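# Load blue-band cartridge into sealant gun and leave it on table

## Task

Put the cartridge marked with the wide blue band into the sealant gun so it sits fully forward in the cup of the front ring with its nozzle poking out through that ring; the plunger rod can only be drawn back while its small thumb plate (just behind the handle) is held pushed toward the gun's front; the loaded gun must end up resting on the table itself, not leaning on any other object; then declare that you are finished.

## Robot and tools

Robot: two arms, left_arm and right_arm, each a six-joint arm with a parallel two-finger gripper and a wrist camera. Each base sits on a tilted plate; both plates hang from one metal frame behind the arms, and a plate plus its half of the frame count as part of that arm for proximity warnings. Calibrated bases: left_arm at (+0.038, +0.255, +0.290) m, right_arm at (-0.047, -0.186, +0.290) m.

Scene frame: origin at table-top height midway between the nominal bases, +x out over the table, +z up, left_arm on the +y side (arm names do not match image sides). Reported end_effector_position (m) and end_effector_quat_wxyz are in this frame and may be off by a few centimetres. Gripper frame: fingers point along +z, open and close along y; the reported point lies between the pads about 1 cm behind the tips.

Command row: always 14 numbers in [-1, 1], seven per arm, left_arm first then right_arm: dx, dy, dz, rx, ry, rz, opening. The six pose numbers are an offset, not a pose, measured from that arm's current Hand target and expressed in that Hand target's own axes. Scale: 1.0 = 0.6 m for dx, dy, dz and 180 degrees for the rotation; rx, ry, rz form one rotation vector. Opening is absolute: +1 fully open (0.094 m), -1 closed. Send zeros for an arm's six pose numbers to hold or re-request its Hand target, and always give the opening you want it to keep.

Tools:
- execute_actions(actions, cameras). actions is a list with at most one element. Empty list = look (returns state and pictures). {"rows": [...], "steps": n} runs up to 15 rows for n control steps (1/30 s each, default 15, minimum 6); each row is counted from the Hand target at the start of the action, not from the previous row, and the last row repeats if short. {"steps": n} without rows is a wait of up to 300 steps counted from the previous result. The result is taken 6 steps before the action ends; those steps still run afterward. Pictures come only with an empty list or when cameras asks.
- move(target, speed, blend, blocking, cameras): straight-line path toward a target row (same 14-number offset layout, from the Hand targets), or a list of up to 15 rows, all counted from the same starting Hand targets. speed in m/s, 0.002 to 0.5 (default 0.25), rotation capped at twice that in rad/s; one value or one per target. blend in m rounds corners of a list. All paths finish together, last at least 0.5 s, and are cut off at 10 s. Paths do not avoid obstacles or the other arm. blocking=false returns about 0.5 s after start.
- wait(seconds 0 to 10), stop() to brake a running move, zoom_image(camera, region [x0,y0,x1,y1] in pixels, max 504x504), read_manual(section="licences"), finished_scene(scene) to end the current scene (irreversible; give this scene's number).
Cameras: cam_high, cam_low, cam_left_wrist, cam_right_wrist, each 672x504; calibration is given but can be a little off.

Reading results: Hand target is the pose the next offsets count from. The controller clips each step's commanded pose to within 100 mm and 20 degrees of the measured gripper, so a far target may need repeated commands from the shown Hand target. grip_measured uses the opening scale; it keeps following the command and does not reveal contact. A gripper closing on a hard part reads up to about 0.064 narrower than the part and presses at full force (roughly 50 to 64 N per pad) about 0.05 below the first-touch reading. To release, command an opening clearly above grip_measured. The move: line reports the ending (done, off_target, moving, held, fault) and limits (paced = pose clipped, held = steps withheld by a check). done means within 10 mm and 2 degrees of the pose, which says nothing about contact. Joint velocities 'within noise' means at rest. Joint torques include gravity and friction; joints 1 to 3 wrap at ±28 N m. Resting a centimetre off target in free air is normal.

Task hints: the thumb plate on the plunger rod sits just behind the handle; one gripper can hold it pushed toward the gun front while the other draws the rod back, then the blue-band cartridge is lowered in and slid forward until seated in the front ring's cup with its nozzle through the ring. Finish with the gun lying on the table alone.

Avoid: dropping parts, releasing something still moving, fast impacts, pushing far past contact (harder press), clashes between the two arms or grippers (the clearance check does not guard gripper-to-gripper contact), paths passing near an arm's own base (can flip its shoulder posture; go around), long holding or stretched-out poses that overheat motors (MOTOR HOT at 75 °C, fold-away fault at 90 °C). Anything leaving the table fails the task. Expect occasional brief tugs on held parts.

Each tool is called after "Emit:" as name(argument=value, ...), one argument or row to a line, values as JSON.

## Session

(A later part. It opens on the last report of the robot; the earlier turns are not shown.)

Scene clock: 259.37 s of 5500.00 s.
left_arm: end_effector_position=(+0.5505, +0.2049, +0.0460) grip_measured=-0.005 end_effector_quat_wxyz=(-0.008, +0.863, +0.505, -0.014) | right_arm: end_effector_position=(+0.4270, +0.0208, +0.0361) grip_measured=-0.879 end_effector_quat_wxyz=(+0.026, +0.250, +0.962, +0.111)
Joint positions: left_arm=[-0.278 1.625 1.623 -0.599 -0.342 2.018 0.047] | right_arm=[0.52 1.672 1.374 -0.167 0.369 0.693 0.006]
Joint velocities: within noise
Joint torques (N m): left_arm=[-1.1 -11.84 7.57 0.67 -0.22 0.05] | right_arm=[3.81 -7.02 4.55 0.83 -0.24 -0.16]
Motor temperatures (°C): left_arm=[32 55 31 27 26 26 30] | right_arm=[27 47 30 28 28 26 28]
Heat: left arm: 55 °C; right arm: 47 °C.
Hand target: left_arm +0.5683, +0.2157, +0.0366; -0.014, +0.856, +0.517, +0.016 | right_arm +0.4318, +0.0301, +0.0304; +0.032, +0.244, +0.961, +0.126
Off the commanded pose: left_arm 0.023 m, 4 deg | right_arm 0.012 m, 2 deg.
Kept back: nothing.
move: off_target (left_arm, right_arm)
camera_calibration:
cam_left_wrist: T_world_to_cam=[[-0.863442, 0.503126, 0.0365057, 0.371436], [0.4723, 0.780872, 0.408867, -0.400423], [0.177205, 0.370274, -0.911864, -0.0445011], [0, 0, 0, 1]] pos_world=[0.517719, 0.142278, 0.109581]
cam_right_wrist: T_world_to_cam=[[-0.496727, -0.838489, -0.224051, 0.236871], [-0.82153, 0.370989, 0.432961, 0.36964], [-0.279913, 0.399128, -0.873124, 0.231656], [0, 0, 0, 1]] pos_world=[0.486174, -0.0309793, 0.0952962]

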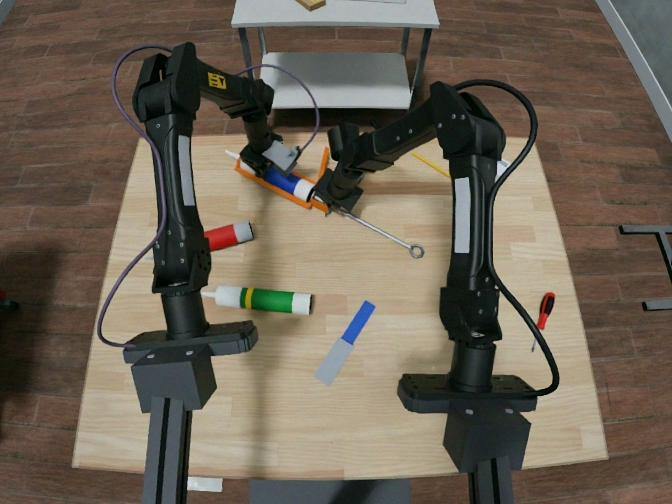

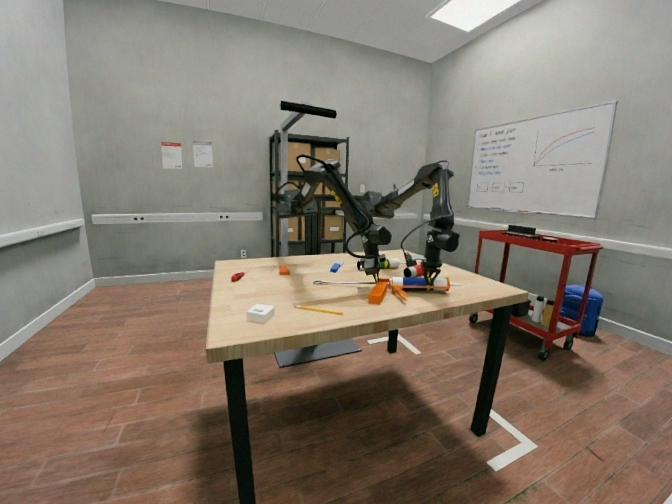

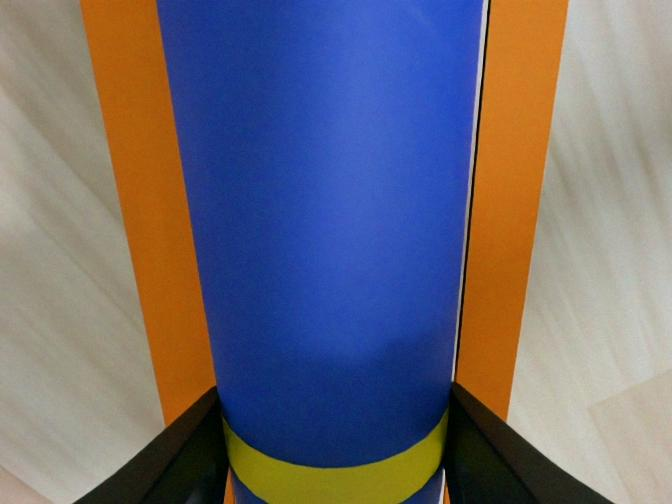

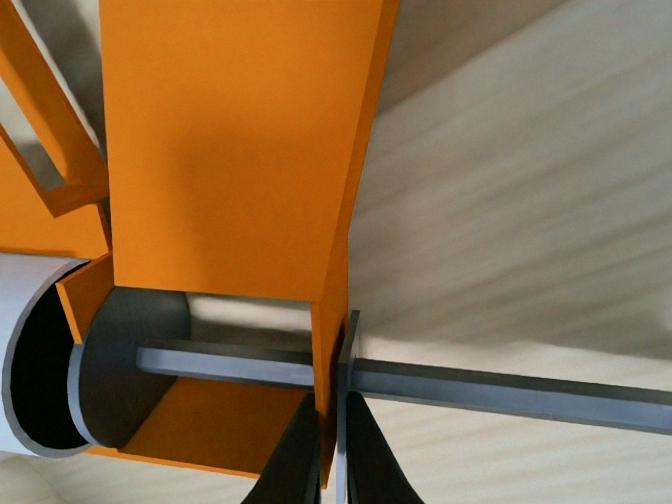

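Emit:
move(
  target=[-0.022,-0.014,-0.012,0,0,0,-0.25,0,0,0,0,0,0,-1],
  speed=0.03,
  cameras=[],
)

Emit:
move(
  target=[
    [0,0,0,0,0,0,0.06,0,0,0,0,0,0,-1],
    [0,0,0,0,0,0,0.15,0,0,0,0,0,0,-1],
    [0,0,0,0,0,0,0.35,0,0,0,0,0,0,-1],
  ],
  speed=0.03,
)

Emit:
zoom_image(
  camera="cam_low",
  region=[430, 268, 465, 296],
)

Emit:
zoom_image(
  camera="cam_right_wrist",
  region=[0, 240, 220, 504],
)

Scene clock: 260.57 s of 5500.00 s.
left_arm: end_effector_position=(+0.5485, +0.2053, +0.0429) grip_measured=-0.005 end_effector_quat_wxyz=(-0.014, +0.861, +0.509, -0.005) | right_arm: end_effector_position=(+0.4277, +0.0208, +0.0364) grip_measured=-0.879 end_effector_quat_wxyz=(+0.027, +0.250, +0.961, +0.112)
Joint positions: left_arm=[-0.284 1.625 1.601 -0.569 -0.366 2.009 0.047] | right_arm=[0.52 1.672 1.376 -0.167 0.369 0.693 0.006]
Joint velocities: within noise
Joint torques (N m): left_arm=[-2.99 -15.25 2.76 0.7 -0.22 -0.05] | right_arm=[3.81 -7.01 4.42 0.83 -0.24 -0.17]
Motor temperatures (°C): left_arm=[32 55 31 27 26 26 30] | right_arm=[27 47 30 28 28 26 28]
Heat: left arm: 55 °C; right arm: 47 °C.
Hand target: left_arm +0.5547, +0.2077, +0.0432; -0.014, +0.856, +0.517, +0.016 | right_arm +0.4318, +0.0301, +0.0304; +0.032, +0.244, +0.961, +0.126
Off the commanded pose: left_arm 0.007 m, 3 deg | right_arm 0.012 m, 2 deg.
Kept back: nothing.
move: off_target (left_arm, right_arm)
No camera images: "cameras" was empty.

Scene clock: 263.67 s of 5500.00 s.
left_arm: end_effector_position=(+0.5501, +0.2076, +0.0428) grip_measured=+0.348 end_effector_quat_wxyz=(-0.018, +0.861, +0.508, +0.001) | right_arm: end_effector_position=(+0.4277, +0.0208, +0.0364) grip_measured=-0.879 end_effector_quat_wxyz=(+0.027, +0.250, +0.961, +0.112)
Joint positions: left_arm=[-0.284 1.625 1.601 -0.562 -0.38 2.012 0.063] | right_arm=[0.52 1.672 1.376 -0.167 0.369 0.693 0.006]
Joint velocities: within noise
Joint torques (N m): left_arm=[-2.96 -15.25 2.74 0.64 -0.12 -0.06] | right_arm=[3.81 -7.02 4.42 0.83 -0.24 -0.17]
Motor temperatures (°C): left_arm=[31 54 31 27 26 26 30] | right_arm=[27 47 30 28 28 26 28]
Heat: left arm: 54 °C; right arm: 47 °C.
Hand target: left_arm +0.5546, +0.2078, +0.0432; -0.014, +0.856, +0.517, +0.016 | right_arm +0.4318, +0.0301, +0.0304; +0.032, +0.244, +0.961, +0.126
Off the commanded pose: left_arm 0.005 m, 2 deg | right_arm 0.012 m, 2 deg.
Kept back: nothing.
move: off_target (right_arm); target 2's new opening was sent with left_arm's hand 0.007 m and 3 deg from that target
camera_calibration:
cam_left_wrist: T_world_to_cam=[[-0.867548, 0.495846, 0.0386953, 0.37355], [0.459901, 0.770167, 0.441966, -0.393473], [0.189345, 0.401222, -0.896197, -0.0621765], [0, 0, 0, 1]] pos_world=[0.516804, 0.142763, 0.103725]
cam_right_wrist: T_world_to_cam=[[-0.497105, -0.838022, -0.224958, 0.237484], [-0.821783, 0.371494, 0.432047, 0.370226], [-0.278495, 0.399639, -0.873344, 0.231426], [0, 0, 0, 1]] pos_world=[0.486751, -0.0310067, 0.0955831]

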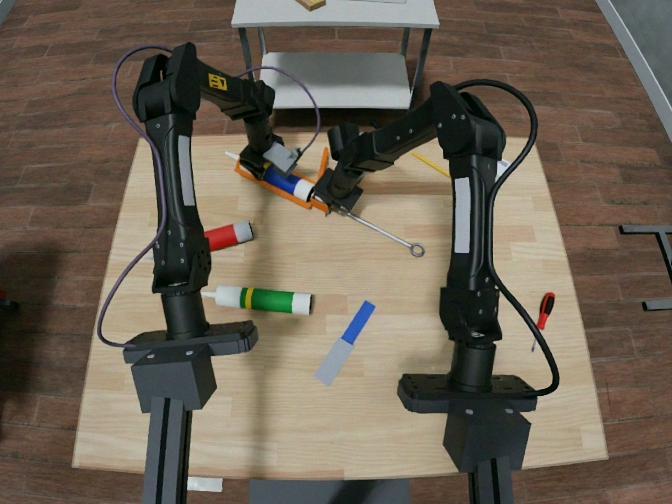

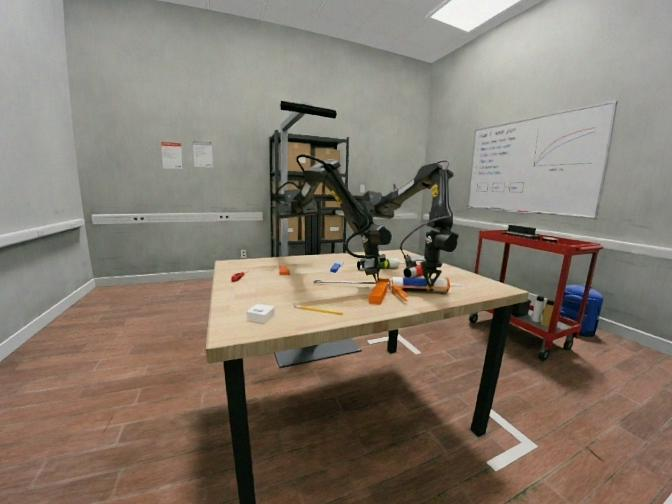

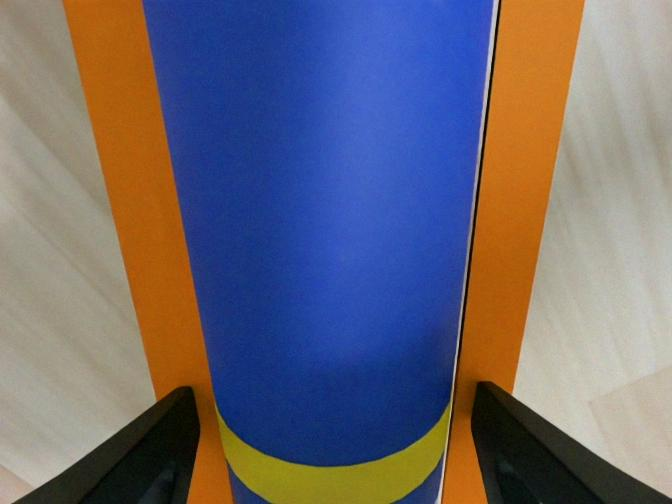

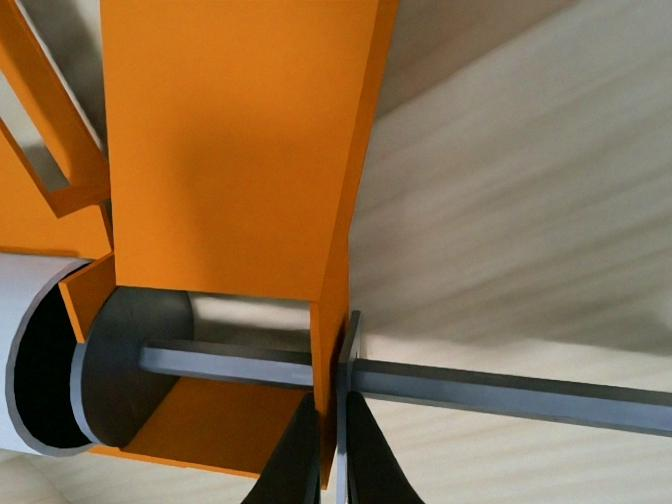

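Scaled by 14.400 from the camera's 672x504 image, which has a finer 960x720 frame.

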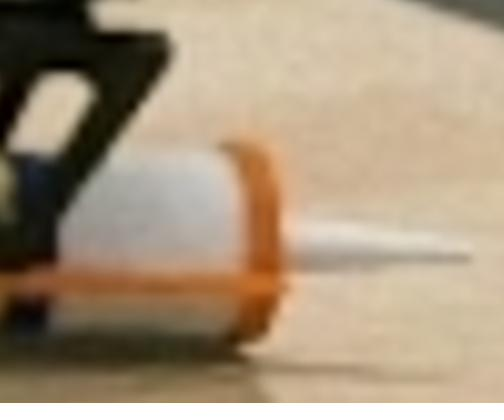

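Scaled by 1.909 from the camera's 672x504 image, which has a finer 960x720 frame.

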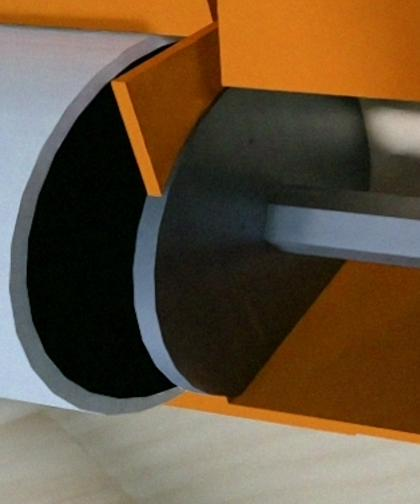

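Emit:
move(
  target=[
    [0,0,-0.03,0,0,0,0.35,0,0,0,0,0,0,-1],
    [0,0,-0.2,0,0,0,0.35,0,0,0,0,0,0,-1],
    [-0.05,0,-0.4,0,0,0,0.35,0,0,0,0,0,0,-1],
  ],
  speed=[0.04,0.12,0.2],
  blend=0.02,
)

Emit:
zoom_image(
  camera="cam_low",
  region=[430, 268, 465, 296],
)

Emit:
zoom_image(
  camera="cam_high",
  region=[220, 130, 350, 220],
)

Scene clock: 266.80 s of 5500.00 s.
left_arm: end_effector_position=(+0.5395, +0.1818, +0.2850) grip_measured=+0.348 end_effector_quat_wxyz=(-0.010, +0.851, +0.524, +0.023) | right_arm: end_effector_position=(+0.4275, +0.0209, +0.0361) grip_measured=-0.879 end_effector_quat_wxyz=(+0.026, +0.250, +0.961, +0.111)
Joint positions: left_arm=[-0.928 1.331 1.874 -1.404 -0.897 1.476 0.063] | right_arm=[0.52 1.673 1.376 -0.167 0.369 0.693 0.006]
Joint velocities: within noise
Joint torques (N m): left_arm=[-3.89 -5.37 5.57 0.12 -0.09 -0.07] | right_arm=[3.81 -7.05 4.41 0.83 -0.24 -0.17]
Motor temperatures (°C): left_arm=[31 53 31 27 26 26 29] | right_arm=[27 47 30 28 28 26 28]
Heat: left arm: 53 °C; right arm: 47 °C.
Hand target: left_arm +0.5376, +0.1714, +0.2818; -0.014, +0.856, +0.517, +0.016 | right_arm +0.4317, +0.0302, +0.0303; +0.032, +0.244, +0.961, +0.126
Off the commanded pose: left_arm 0.011 m, 1 deg | right_arm 0.012 m, 2 deg.
Kept back: nothing.
move: off_target (left_arm, right_arm); blend cut to 0.009 m at target 1
camera_calibration:
cam_left_wrist: T_world_to_cam=[[-0.886324, 0.463063, 0.00138089, 0.394451], [0.409561, 0.78252, 0.468959, -0.458519], [0.216077, 0.416216, -0.883219, 0.14649], [0, 0, 0, 1]] pos_world=[0.50575, 0.115173, 0.343865]
cam_right_wrist: T_world_to_cam=[[-0.496916, -0.838255, -0.224504, 0.237276], [-0.821657, 0.371242, 0.432504, 0.370017], [-0.279204, 0.399384, -0.873234, 0.231387], [0, 0, 0, 1]] pos_world=[0.486538, -0.03088, 0.0952908]

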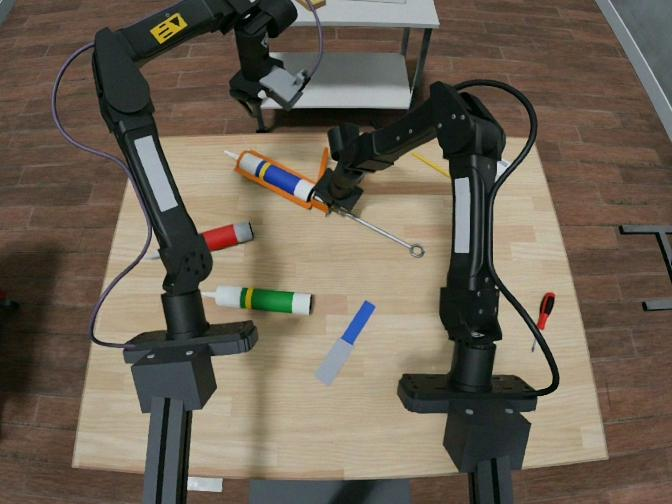

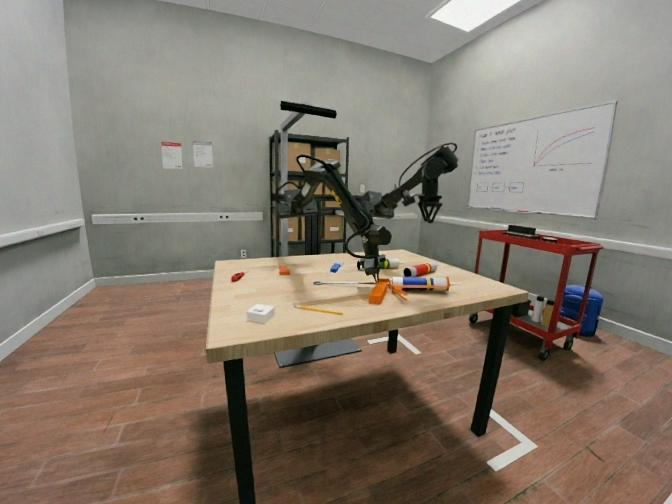

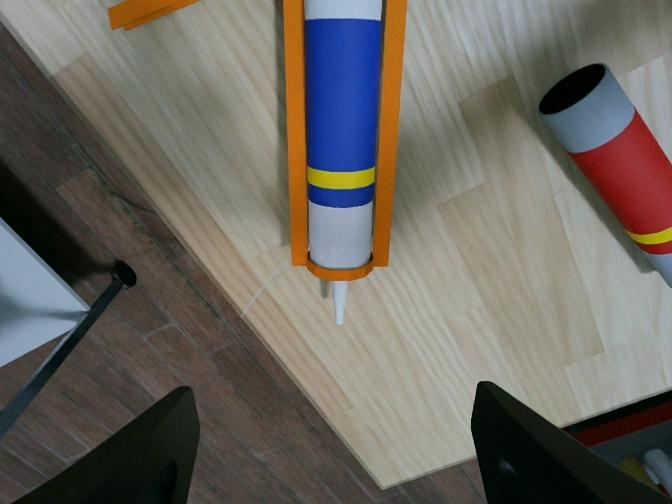

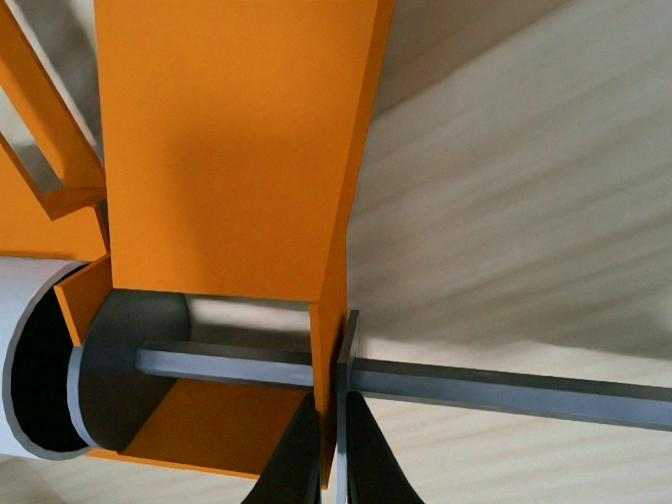

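Scaled by 14.400 from the camera's 672x504 image, which has a finer 960x720 frame.

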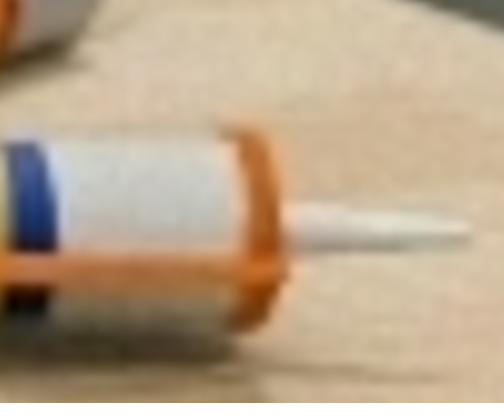

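Scaled by 3.877 from the camera's 672x504 image, which has a finer 960x720 frame.

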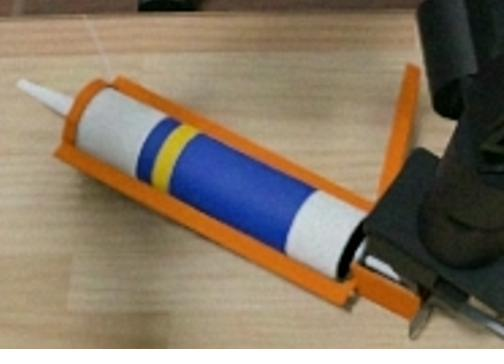

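Emit:
zoom_image(
  camera="cam_left_wrist",
  region=[270, 180, 420, 335],
)

Scaled by 3.252 from the camera's 672x504 image, which has a finer 960x720 frame.

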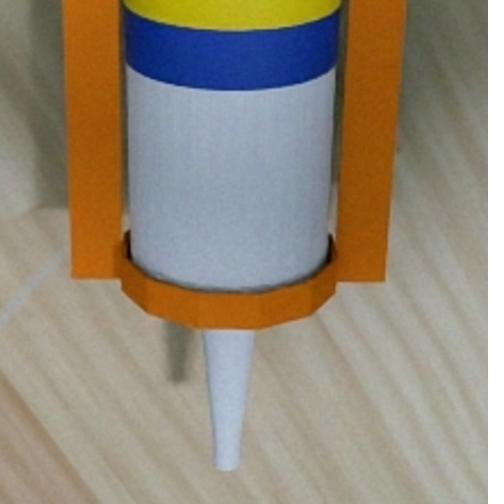

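Emit:
move(
  target=[
    [0,0,0,0,0,0,0.35,0,0,0,0,0,0,-0.6],
    [0,0,0,0,0,0,0.35,0,0,0,0,0,0,0.0],
  ],
  speed=0.03,
)

Emit:
zoom_image(
  camera="cam_right_wrist",
  region=[0, 240, 420, 504],
)

Emit:
zoom_image(
  camera="cam_left_wrist",
  region=[270, 180, 420, 335],
)

Scene clock: 269.30 s of 5500.00 s.
left_arm: end_effector_position=(+0.5389, +0.1824, +0.2851) grip_measured=+0.348 end_effector_quat_wxyz=(-0.011, +0.851, +0.524, +0.023) | right_arm: end_effector_position=(+0.4355, +0.0287, +0.0401) grip_measured=-0.002 end_effector_quat_wxyz=(+0.032, +0.252, +0.958, +0.133)
Joint positions: left_arm=[-0.928 1.331 1.874 -1.408 -0.898 1.473 0.063] | right_arm=[0.523 1.673 1.385 -0.146 0.337 0.69 0.047]
Joint velocities: within noise
Joint torques (N m): left_arm=[-3.86 -5.35 5.55 0.13 -0.09 -0.07] | right_arm=[3.6 -7.09 3.77 0.64 -0.07 -0.14]
Motor temperatures (°C): left_arm=[31 51 31 27 26 26 29] | right_arm=[27 46 30 28 28 26 28]
Heat: left arm: 51 °C; right arm: 46 °C.
Hand target: left_arm +0.5375, +0.1714, +0.2817; -0.014, +0.856, +0.517, +0.016 | right_arm +0.4317, +0.0302, +0.0302; +0.032, +0.244, +0.961, +0.126
Off the commanded pose: left_arm 0.012 m, 1 deg | right_arm 0.011 m, 1 deg.
Kept back: nothing.
move: off_target (left_arm, right_arm); target 2's new opening was sent with right_arm's hand 0.011 m and 2 deg from that target
camera_calibration:
cam_left_wrist: T_world_to_cam=[[-0.886054, 0.463565, 0.00394307, 0.392707], [0.41075, 0.781103, 0.47028, -0.459525], [0.214925, 0.418313, -0.882509, 0.146464], [0, 0, 0, 1]] pos_world=[0.50523, 0.115623, 0.343813]
cam_right_wrist: T_world_to_cam=[[-0.497275, -0.825001, -0.268498, 0.25021], [-0.828397, 0.359531, 0.42953, 0.375358], [-0.25783, 0.436017, -0.862214, 0.223184], [0, 0, 0, 1]] pos_world=[0.492912, -0.0258417, 0.0983857]

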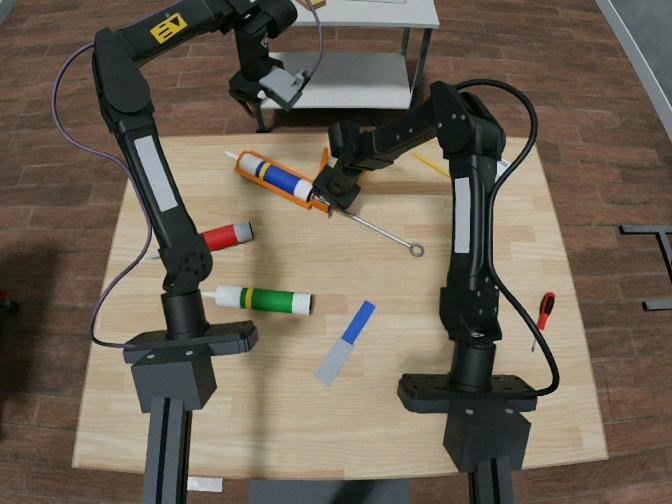

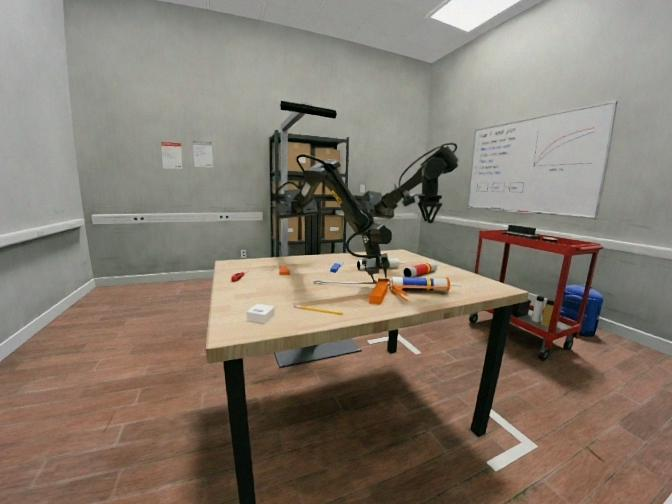

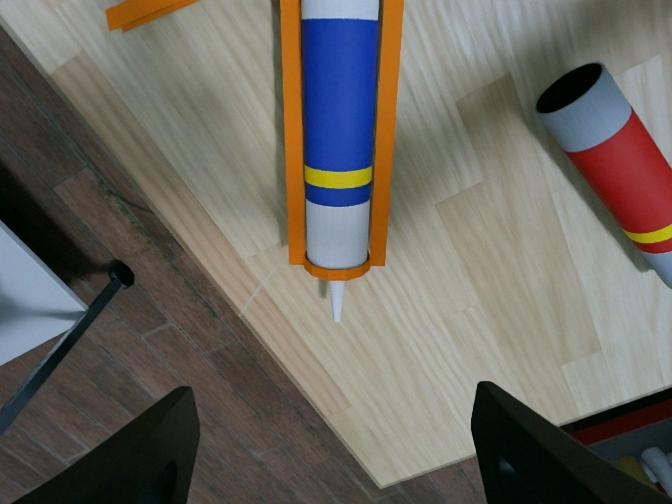

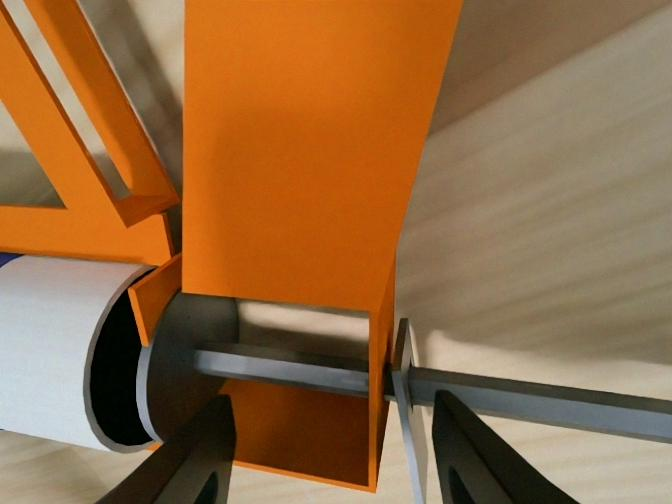

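Scaled by 1.200 from the camera's 672x504 image, which has a finer 960x720 frame.

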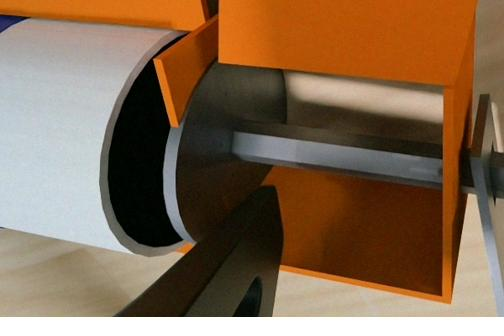

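Scaled by 3.252 from the camera's 672x504 image, which has a finer 960x720 frame.

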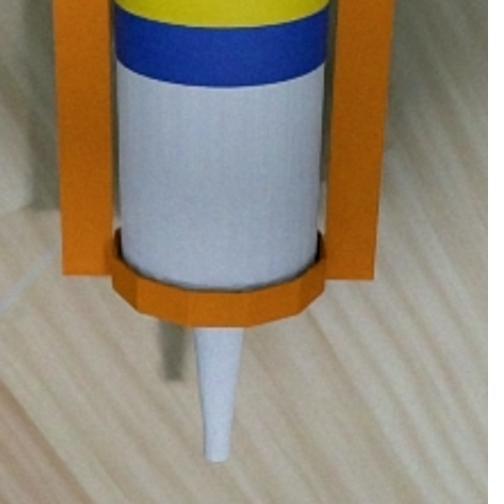

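Emit:
zoom_image(
  camera="cam_low",
  region=[430, 268, 465, 296],
)

Emit:
zoom_image(
  camera="cam_low",
  region=[360, 260, 470, 310],
)

Scaled by 14.400 from the camera's 672x504 image, which has a finer 960x720 frame.

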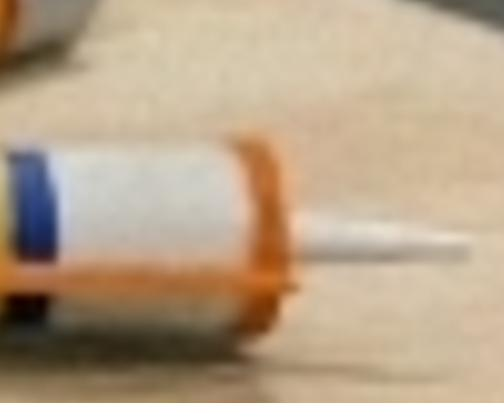

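Scaled by 4.582 from the camera's 672x504 image, which has a finer 960x720 frame.

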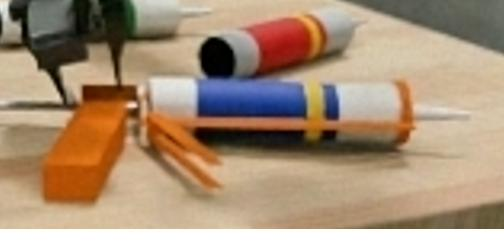

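Emit:
move(
  target=[0,0,0,0,0,0,0.35,0,-0.02,-0.006,0,0,0,0.0],
  speed=0.03,
  cameras=["cam_right_wrist","cam_low"],
)

Emit:
zoom_image(
  camera="cam_low",
  region=[430, 268, 465, 296],
)

Scene clock: 271.33 s of 5500.00 s.
left_arm: end_effector_position=(+0.5389, +0.1824, +0.2851) grip_measured=+0.348 end_effector_quat_wxyz=(-0.011, +0.851, +0.524, +0.023) | right_arm: end_effector_position=(+0.4346, +0.0287, +0.0393) grip_measured=-0.002 end_effector_quat_wxyz=(+0.039, +0.252, +0.957, +0.136)
Joint positions: left_arm=[-0.928 1.331 1.874 -1.408 -0.898 1.473 0.063] | right_arm=[0.523 1.669 1.362 -0.11 0.338 0.682 0.047]
Joint velocities: within noise
Joint torques (N m): left_arm=[-3.85 -5.35 5.55 0.13 -0.09 -0.07] | right_arm=[1.98 -9.03 1.66 0.51 -0.14 -0.14]
Motor temperatures (°C): left_arm=[32 50 31 27 26 26 29] | right_arm=[27 46 30 28 28 26 28]
Heat: left arm: 50 °C; right arm: 46 °C.
Hand target: left_arm +0.5375, +0.1714, +0.2817; -0.014, +0.856, +0.517, +0.016 | right_arm +0.4258, +0.0191, +0.0307; +0.032, +0.244, +0.961, +0.126
Off the commanded pose: left_arm 0.012 m, 1 deg | right_arm 0.016 m, 2 deg.
Kept back: nothing.
move: off_target (left_arm, right_arm)
camera_calibration:
cam_right_wrist: T_world_to_cam=[[-0.494143, -0.824073, -0.276995, 0.248488], [-0.834465, 0.360192, 0.417049, 0.378117], [-0.243907, 0.437225, -0.865646, 0.216337], [0, 0, 0, 1]] pos_world=[0.49108, -0.0260107, 0.0984081]
Images, in order (width x height): cam_low 672x504, cam_right_wrist 672x504.

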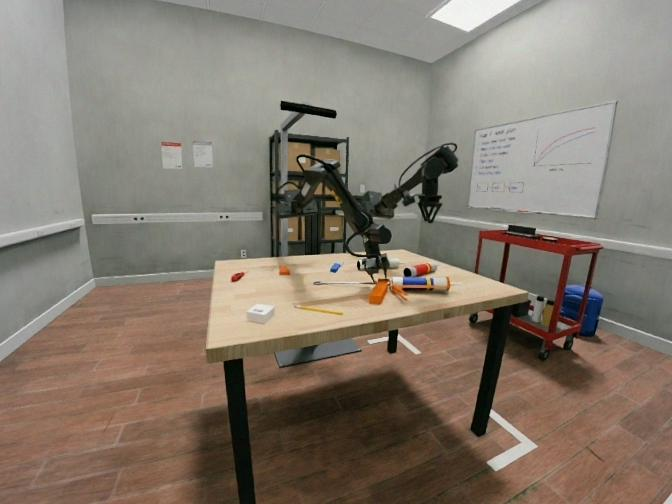

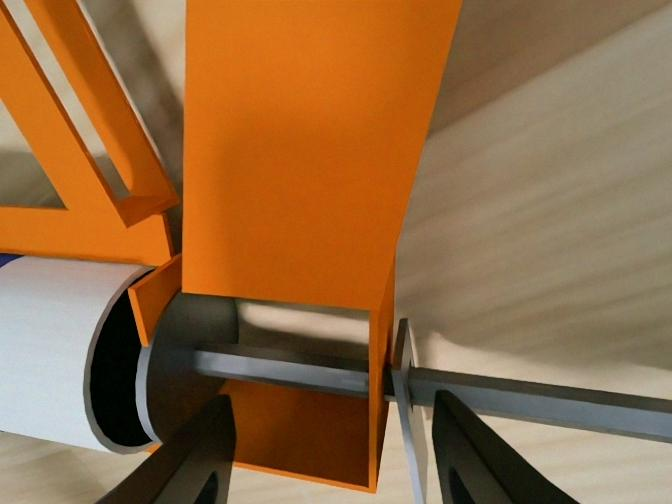

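Scaled by 14.400 from the camera's 672x504 image, which has a finer 960x720 frame.

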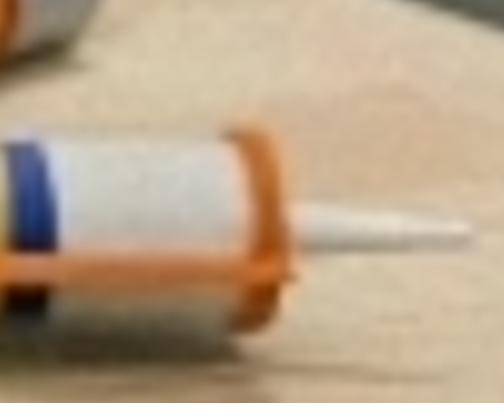

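Emit:
move(
  target=[
    [0,0,0,0,0,0,0.35,0,-0.006,0,0,0,0,-0.5],
    [0,0,0,0,0,0,0.35,0,-0.006,0,0,0,0,-1],
  ],
  speed=0.03,
  cameras=["cam_right_wrist","cam_low"],
)

Emit:
zoom_image(
  camera="cam_low",
  region=[430, 268, 465, 296],
)

Emit:
zoom_image(
  camera="cam_right_wrist",
  region=[0, 240, 220, 504],
)

Scene clock: 273.60 s of 5500.00 s.
left_arm: end_effector_position=(+0.5389, +0.1824, +0.2851) grip_measured=+0.348 end_effector_quat_wxyz=(-0.011, +0.851, +0.524, +0.023) | right_arm: end_effector_position=(+0.4292, +0.0199, +0.0349) grip_measured=-0.867 end_effector_quat_wxyz=(+0.036, +0.251, +0.959, +0.126)
Joint positions: left_arm=[-0.928 1.331 1.874 -1.408 -0.898 1.473 0.063] | right_arm=[0.506 1.662 1.342 -0.11 0.337 0.677 0.006]
Joint velocities: within noise
Joint torques (N m): left_arm=[-3.85 -5.35 5.55 0.13 -0.09 -0.07] | right_arm=[2.56 -8.95 2.03 0.6 -0.19 -0.13]
Motor temperatures (°C): left_arm=[32 49 31 27 26 26 29] | right_arm=[27 47 29 28 28 26 28]
Heat: left arm: 49 °C; right arm: 47 °C.
Hand target: left_arm +0.5375, +0.1714, +0.2817; -0.014, +0.856, +0.517, +0.016 | right_arm +0.4242, +0.0161, +0.0298; +0.032, +0.244, +0.961, +0.126
Off the commanded pose: left_arm 0.012 m, 1 deg | right_arm 0.008 m, 1 deg.
Kept back: nothing.
move: off_target (left_arm); target 2's new opening was sent with right_arm's hand 0.011 m and 1 deg from that target
camera_calibration:
cam_right_wrist: T_world_to_cam=[[-0.494727, -0.829992, -0.2576, 0.237061], [-0.830665, 0.364506, 0.420868, 0.376729], [-0.255421, 0.422195, -0.869777, 0.22038], [0, 0, 0, 1]] pos_world=[0.486506, -0.0336039, 0.0941951]
Images, in order (width x height): cam_low 672x504, cam_right_wrist 672x504.

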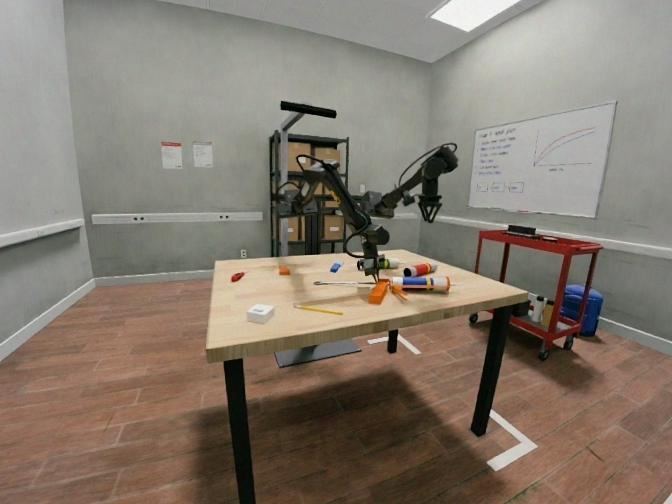

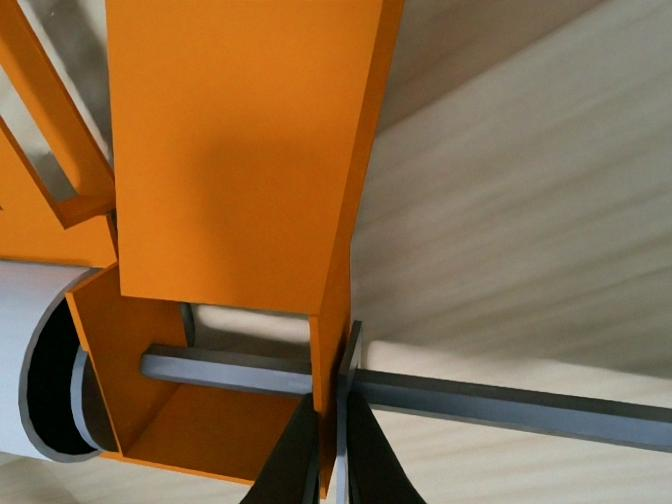

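Scaled by 14.400 from the camera's 672x504 image, which has a finer 960x720 frame.

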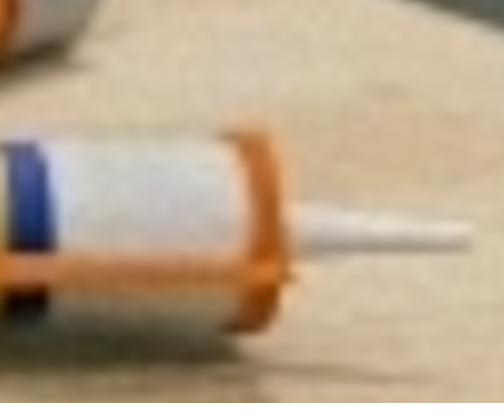

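Scaled by 1.909 from the camera's 672x504 image, which has a finer 960x720 frame.

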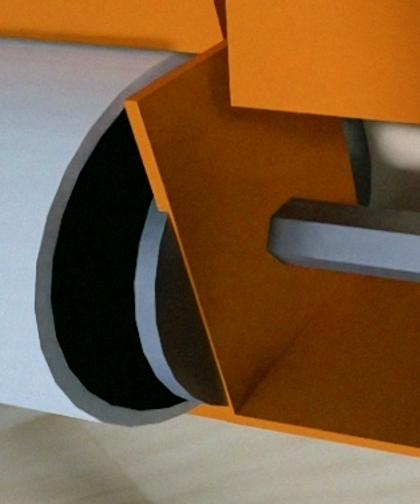

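Emit:
move(
  target=[
    [0.05,0,0.2,0,0,0,0.35,0,0,0,0,0,0,-1],
    [0.05,0,0.33,0,0,0,0.35,0,0,0,0,0,0,-1],
    [0.05,0,0.393,0,0,0,0.35,0,0,0,0,0,0,-1],
  ],
  speed=[0.2,0.12,0.04],
  blend=0.02,
)

Emit:
zoom_image(
  camera="cam_low",
  region=[400, 260, 470, 300],
)

Scene clock: 277.17 s of 5500.00 s.
left_arm: end_effector_position=(+0.5623, +0.2158, +0.0657) grip_measured=+0.348 end_effector_quat_wxyz=(-0.015, +0.850, +0.525, +0.033) | right_arm: end_effector_position=(+0.4292, +0.0199, +0.0349) grip_measured=-0.867 end_effector_quat_wxyz=(+0.036, +0.251, +0.959, +0.126)
Joint positions: left_arm=[-0.298 1.558 1.573 -0.545 -0.421 1.986 0.063] | right_arm=[0.506 1.662 1.342 -0.11 0.337 0.677 0.006]
Joint velocities: within noise
Joint torques (N m): left_arm=[-2.14 -10.52 4.46 0.47 0.17 0.06] | right_arm=[2.56 -8.95 2.02 0.6 -0.19 -0.14]
Motor temperatures (°C): left_arm=[31 48 31 27 26 26 29] | right_arm=[27 47 29 28 28 26 28]
Heat: left arm: 48 °C; right arm: 47 °C.
Hand target: left_arm +0.5547, +0.2075, +0.0475; -0.014, +0.856, +0.517, +0.016 | right_arm +0.4242, +0.0161, +0.0298; +0.032, +0.244, +0.961, +0.126
Off the commanded pose: left_arm 0.022 m, 2 deg | right_arm 0.008 m, 1 deg.
Kept back: nothing.
move: off_target (left_arm); blend cut to 0.0189 m at target 2
camera_calibration:
cam_left_wrist: T_world_to_cam=[[-0.887465, 0.460875, -0.000328094, 0.400473], [0.402268, 0.774958, 0.487463, -0.387086], [0.224914, 0.432474, -0.873144, -0.0754419], [0, 0, 0, 1]] pos_world=[0.528086, 0.148034, 0.12295]
cam_right_wrist: T_world_to_cam=[[-0.494727, -0.829992, -0.2576, 0.237061], [-0.830665, 0.364506, 0.420868, 0.376729], [-0.255421, 0.422195, -0.869777, 0.22038], [0, 0, 0, 1]] pos_world=[0.486506, -0.0336039, 0.0941951]

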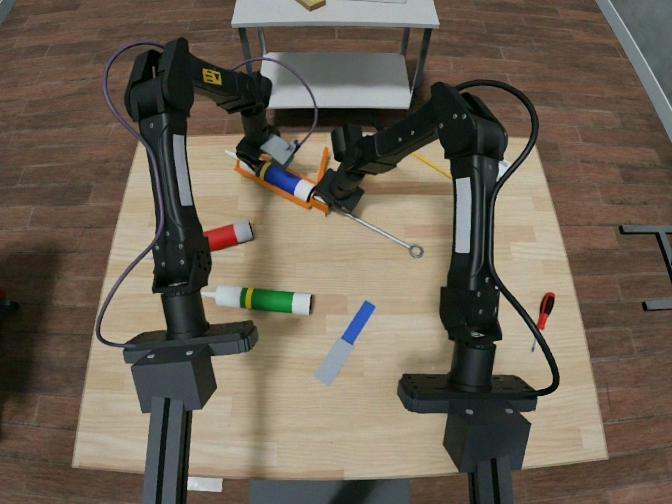

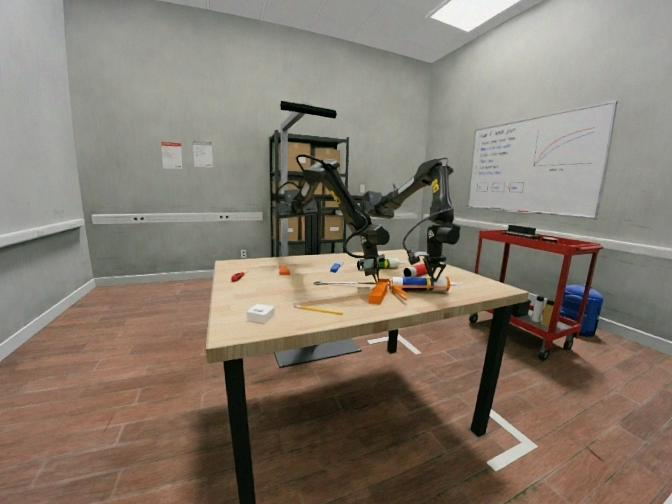

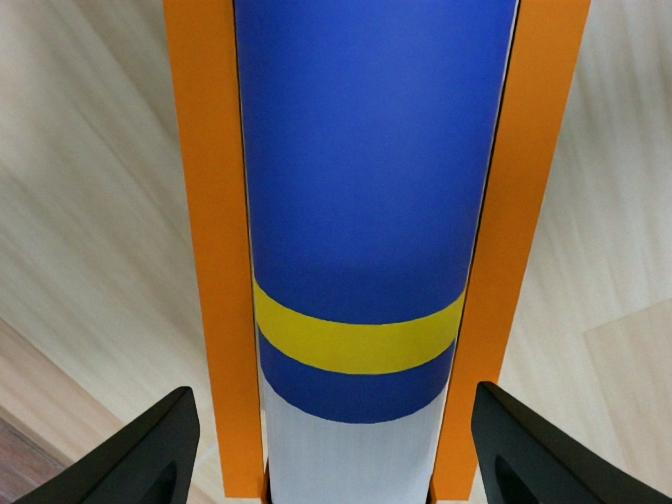

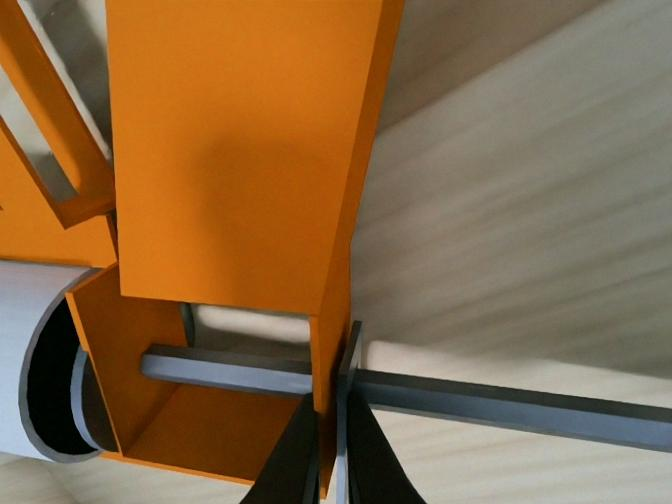

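Scaled by 7.200 from the camera's 672x504 image, which has a finer 960x720 frame.

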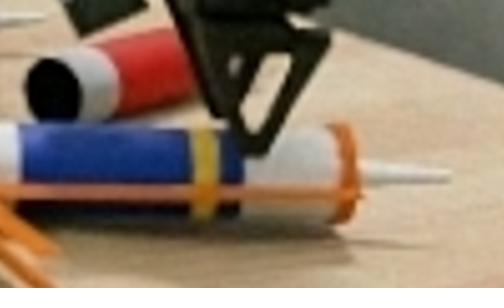

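Emit:
move(
  target=[-0.012,0,0.012,0,0,0,0.35,0,0,0,0,0,0,-1],
  speed=0.05,
  cameras=["cam_left_wrist","cam_low"],
)

Scene clock: 278.17 s of 5500.00 s.
left_arm: end_effector_position=(+0.5637, +0.2133, +0.0593) grip_measured=+0.348 end_effector_quat_wxyz=(-0.012, +0.849, +0.527, +0.036) | right_arm: end_effector_position=(+0.4292, +0.0199, +0.0349) grip_measured=-0.867 end_effector_quat_wxyz=(+0.036, +0.251, +0.959, +0.126)
Joint positions: left_arm=[-0.298 1.575 1.573 -0.519 -0.421 1.986 0.063] | right_arm=[0.506 1.662 1.342 -0.11 0.337 0.677 0.006]
Joint velocities: within noise
Joint torques (N m): left_arm=[-2.97 -10.52 3.56 0.51 0.07 0] | right_arm=[2.56 -8.95 2.03 0.6 -0.19 -0.13]
Motor temperatures (°C): left_arm=[31 47 31 27 26 26 29] | right_arm=[27 47 29 28 28 26 28]
Heat: left arm: 47 °C; right arm: 47 °C.
Hand target: left_arm +0.5514, +0.2014, +0.0400; -0.014, +0.856, +0.517, +0.016 | right_arm +0.4242, +0.0161, +0.0298; +0.032, +0.244, +0.961, +0.126
Off the commanded pose: left_arm 0.026 m, 3 deg | right_arm 0.008 m, 1 deg.
Kept back: nothing.
move: off_target (left_arm)
camera_calibration:
cam_left_wrist: T_world_to_cam=[[-0.888873, 0.458084, -0.0079661, 0.404722], [0.395764, 0.776473, 0.490368, -0.379396], [0.230816, 0.432723, -0.871479, -0.0837635], [0, 0, 0, 1]] pos_world=[0.529232, 0.14544, 0.11627]
Images, in order (width x height): cam_low 672x504, cam_left_wrist 672x504.

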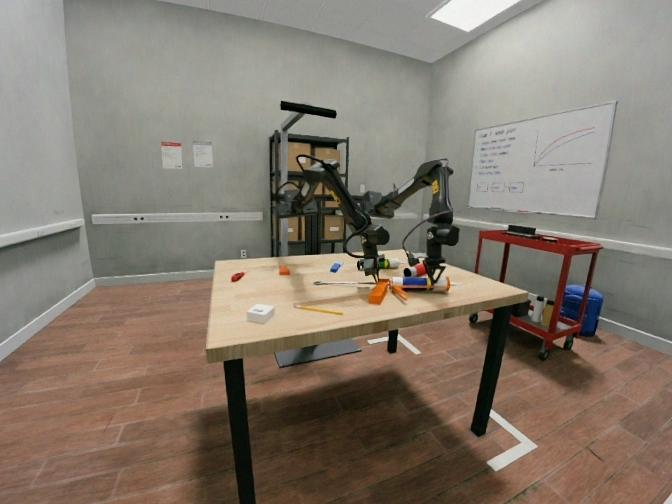

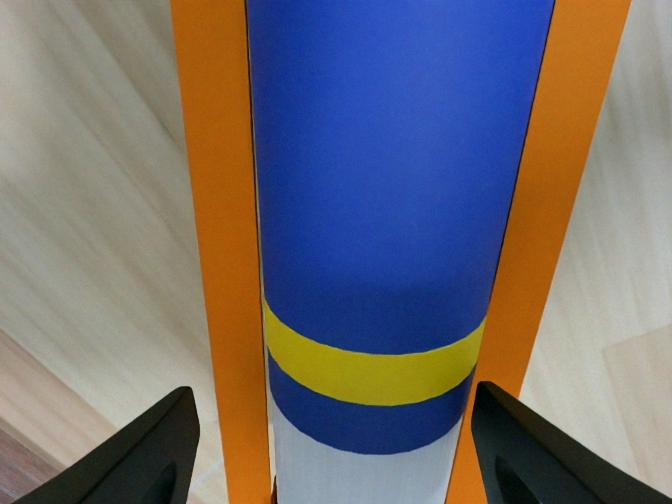

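Emit:
move(
  target=[-0.012,-0.016,-0.012,0,0,0,0.35,0,0,0,0,0,0,-1],
  speed=0.05,
  cameras=["cam_left_wrist"],
)

Scene clock: 279.53 s of 5500.00 s.
left_arm: end_effector_position=(+0.5436, +0.2077, +0.0493) grip_measured=+0.348 end_effector_quat_wxyz=(-0.019, +0.854, +0.520, +0.021) | right_arm: end_effector_position=(+0.4292, +0.0199, +0.0349) grip_measured=-0.867 end_effector_quat_wxyz=(+0.036, +0.251, +0.959, +0.126)
Joint positions: left_arm=[-0.304 1.575 1.511 -0.493 -0.421 1.984 0.063] | right_arm=[0.506 1.662 1.342 -0.11 0.337 0.677 0.006]
Joint velocities: within noise
Joint torques (N m): left_arm=[-3.82 -13.65 2.8 0.45 -0.08 -0.07] | right_arm=[2.56 -8.96 2.03 0.6 -0.19 -0.14]
Motor temperatures (°C): left_arm=[31 47 31 27 26 26 29] | right_arm=[27 47 29 28 28 26 28]
Heat: left arm: 47 °C; right arm: 47 °C.
Hand target: left_arm +0.5394, +0.1993, +0.0469; -0.014, +0.856, +0.517, +0.016 | right_arm +0.4242, +0.0161, +0.0298; +0.032, +0.244, +0.961, +0.126
Off the commanded pose: left_arm 0.010 m, 1 deg | right_arm 0.008 m, 1 deg.
Kept back: nothing.
move: done
camera_calibration:
cam_left_wrist: T_world_to_cam=[[-0.881871, 0.471054, 0.0202946, 0.381441], [0.42324, 0.771919, 0.474351, -0.375461], [0.207779, 0.426906, -0.880102, -0.0712846], [0, 0, 0, 1]] pos_world=[0.510103, 0.140578, 0.107621]
Images, in order (width x height): cam_left_wrist 672x504.

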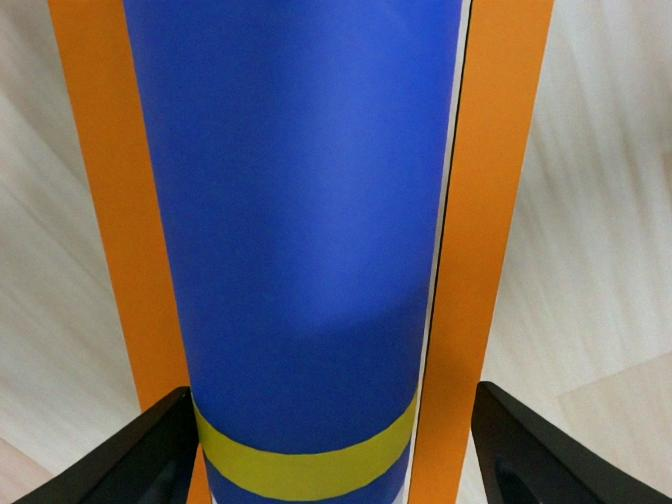

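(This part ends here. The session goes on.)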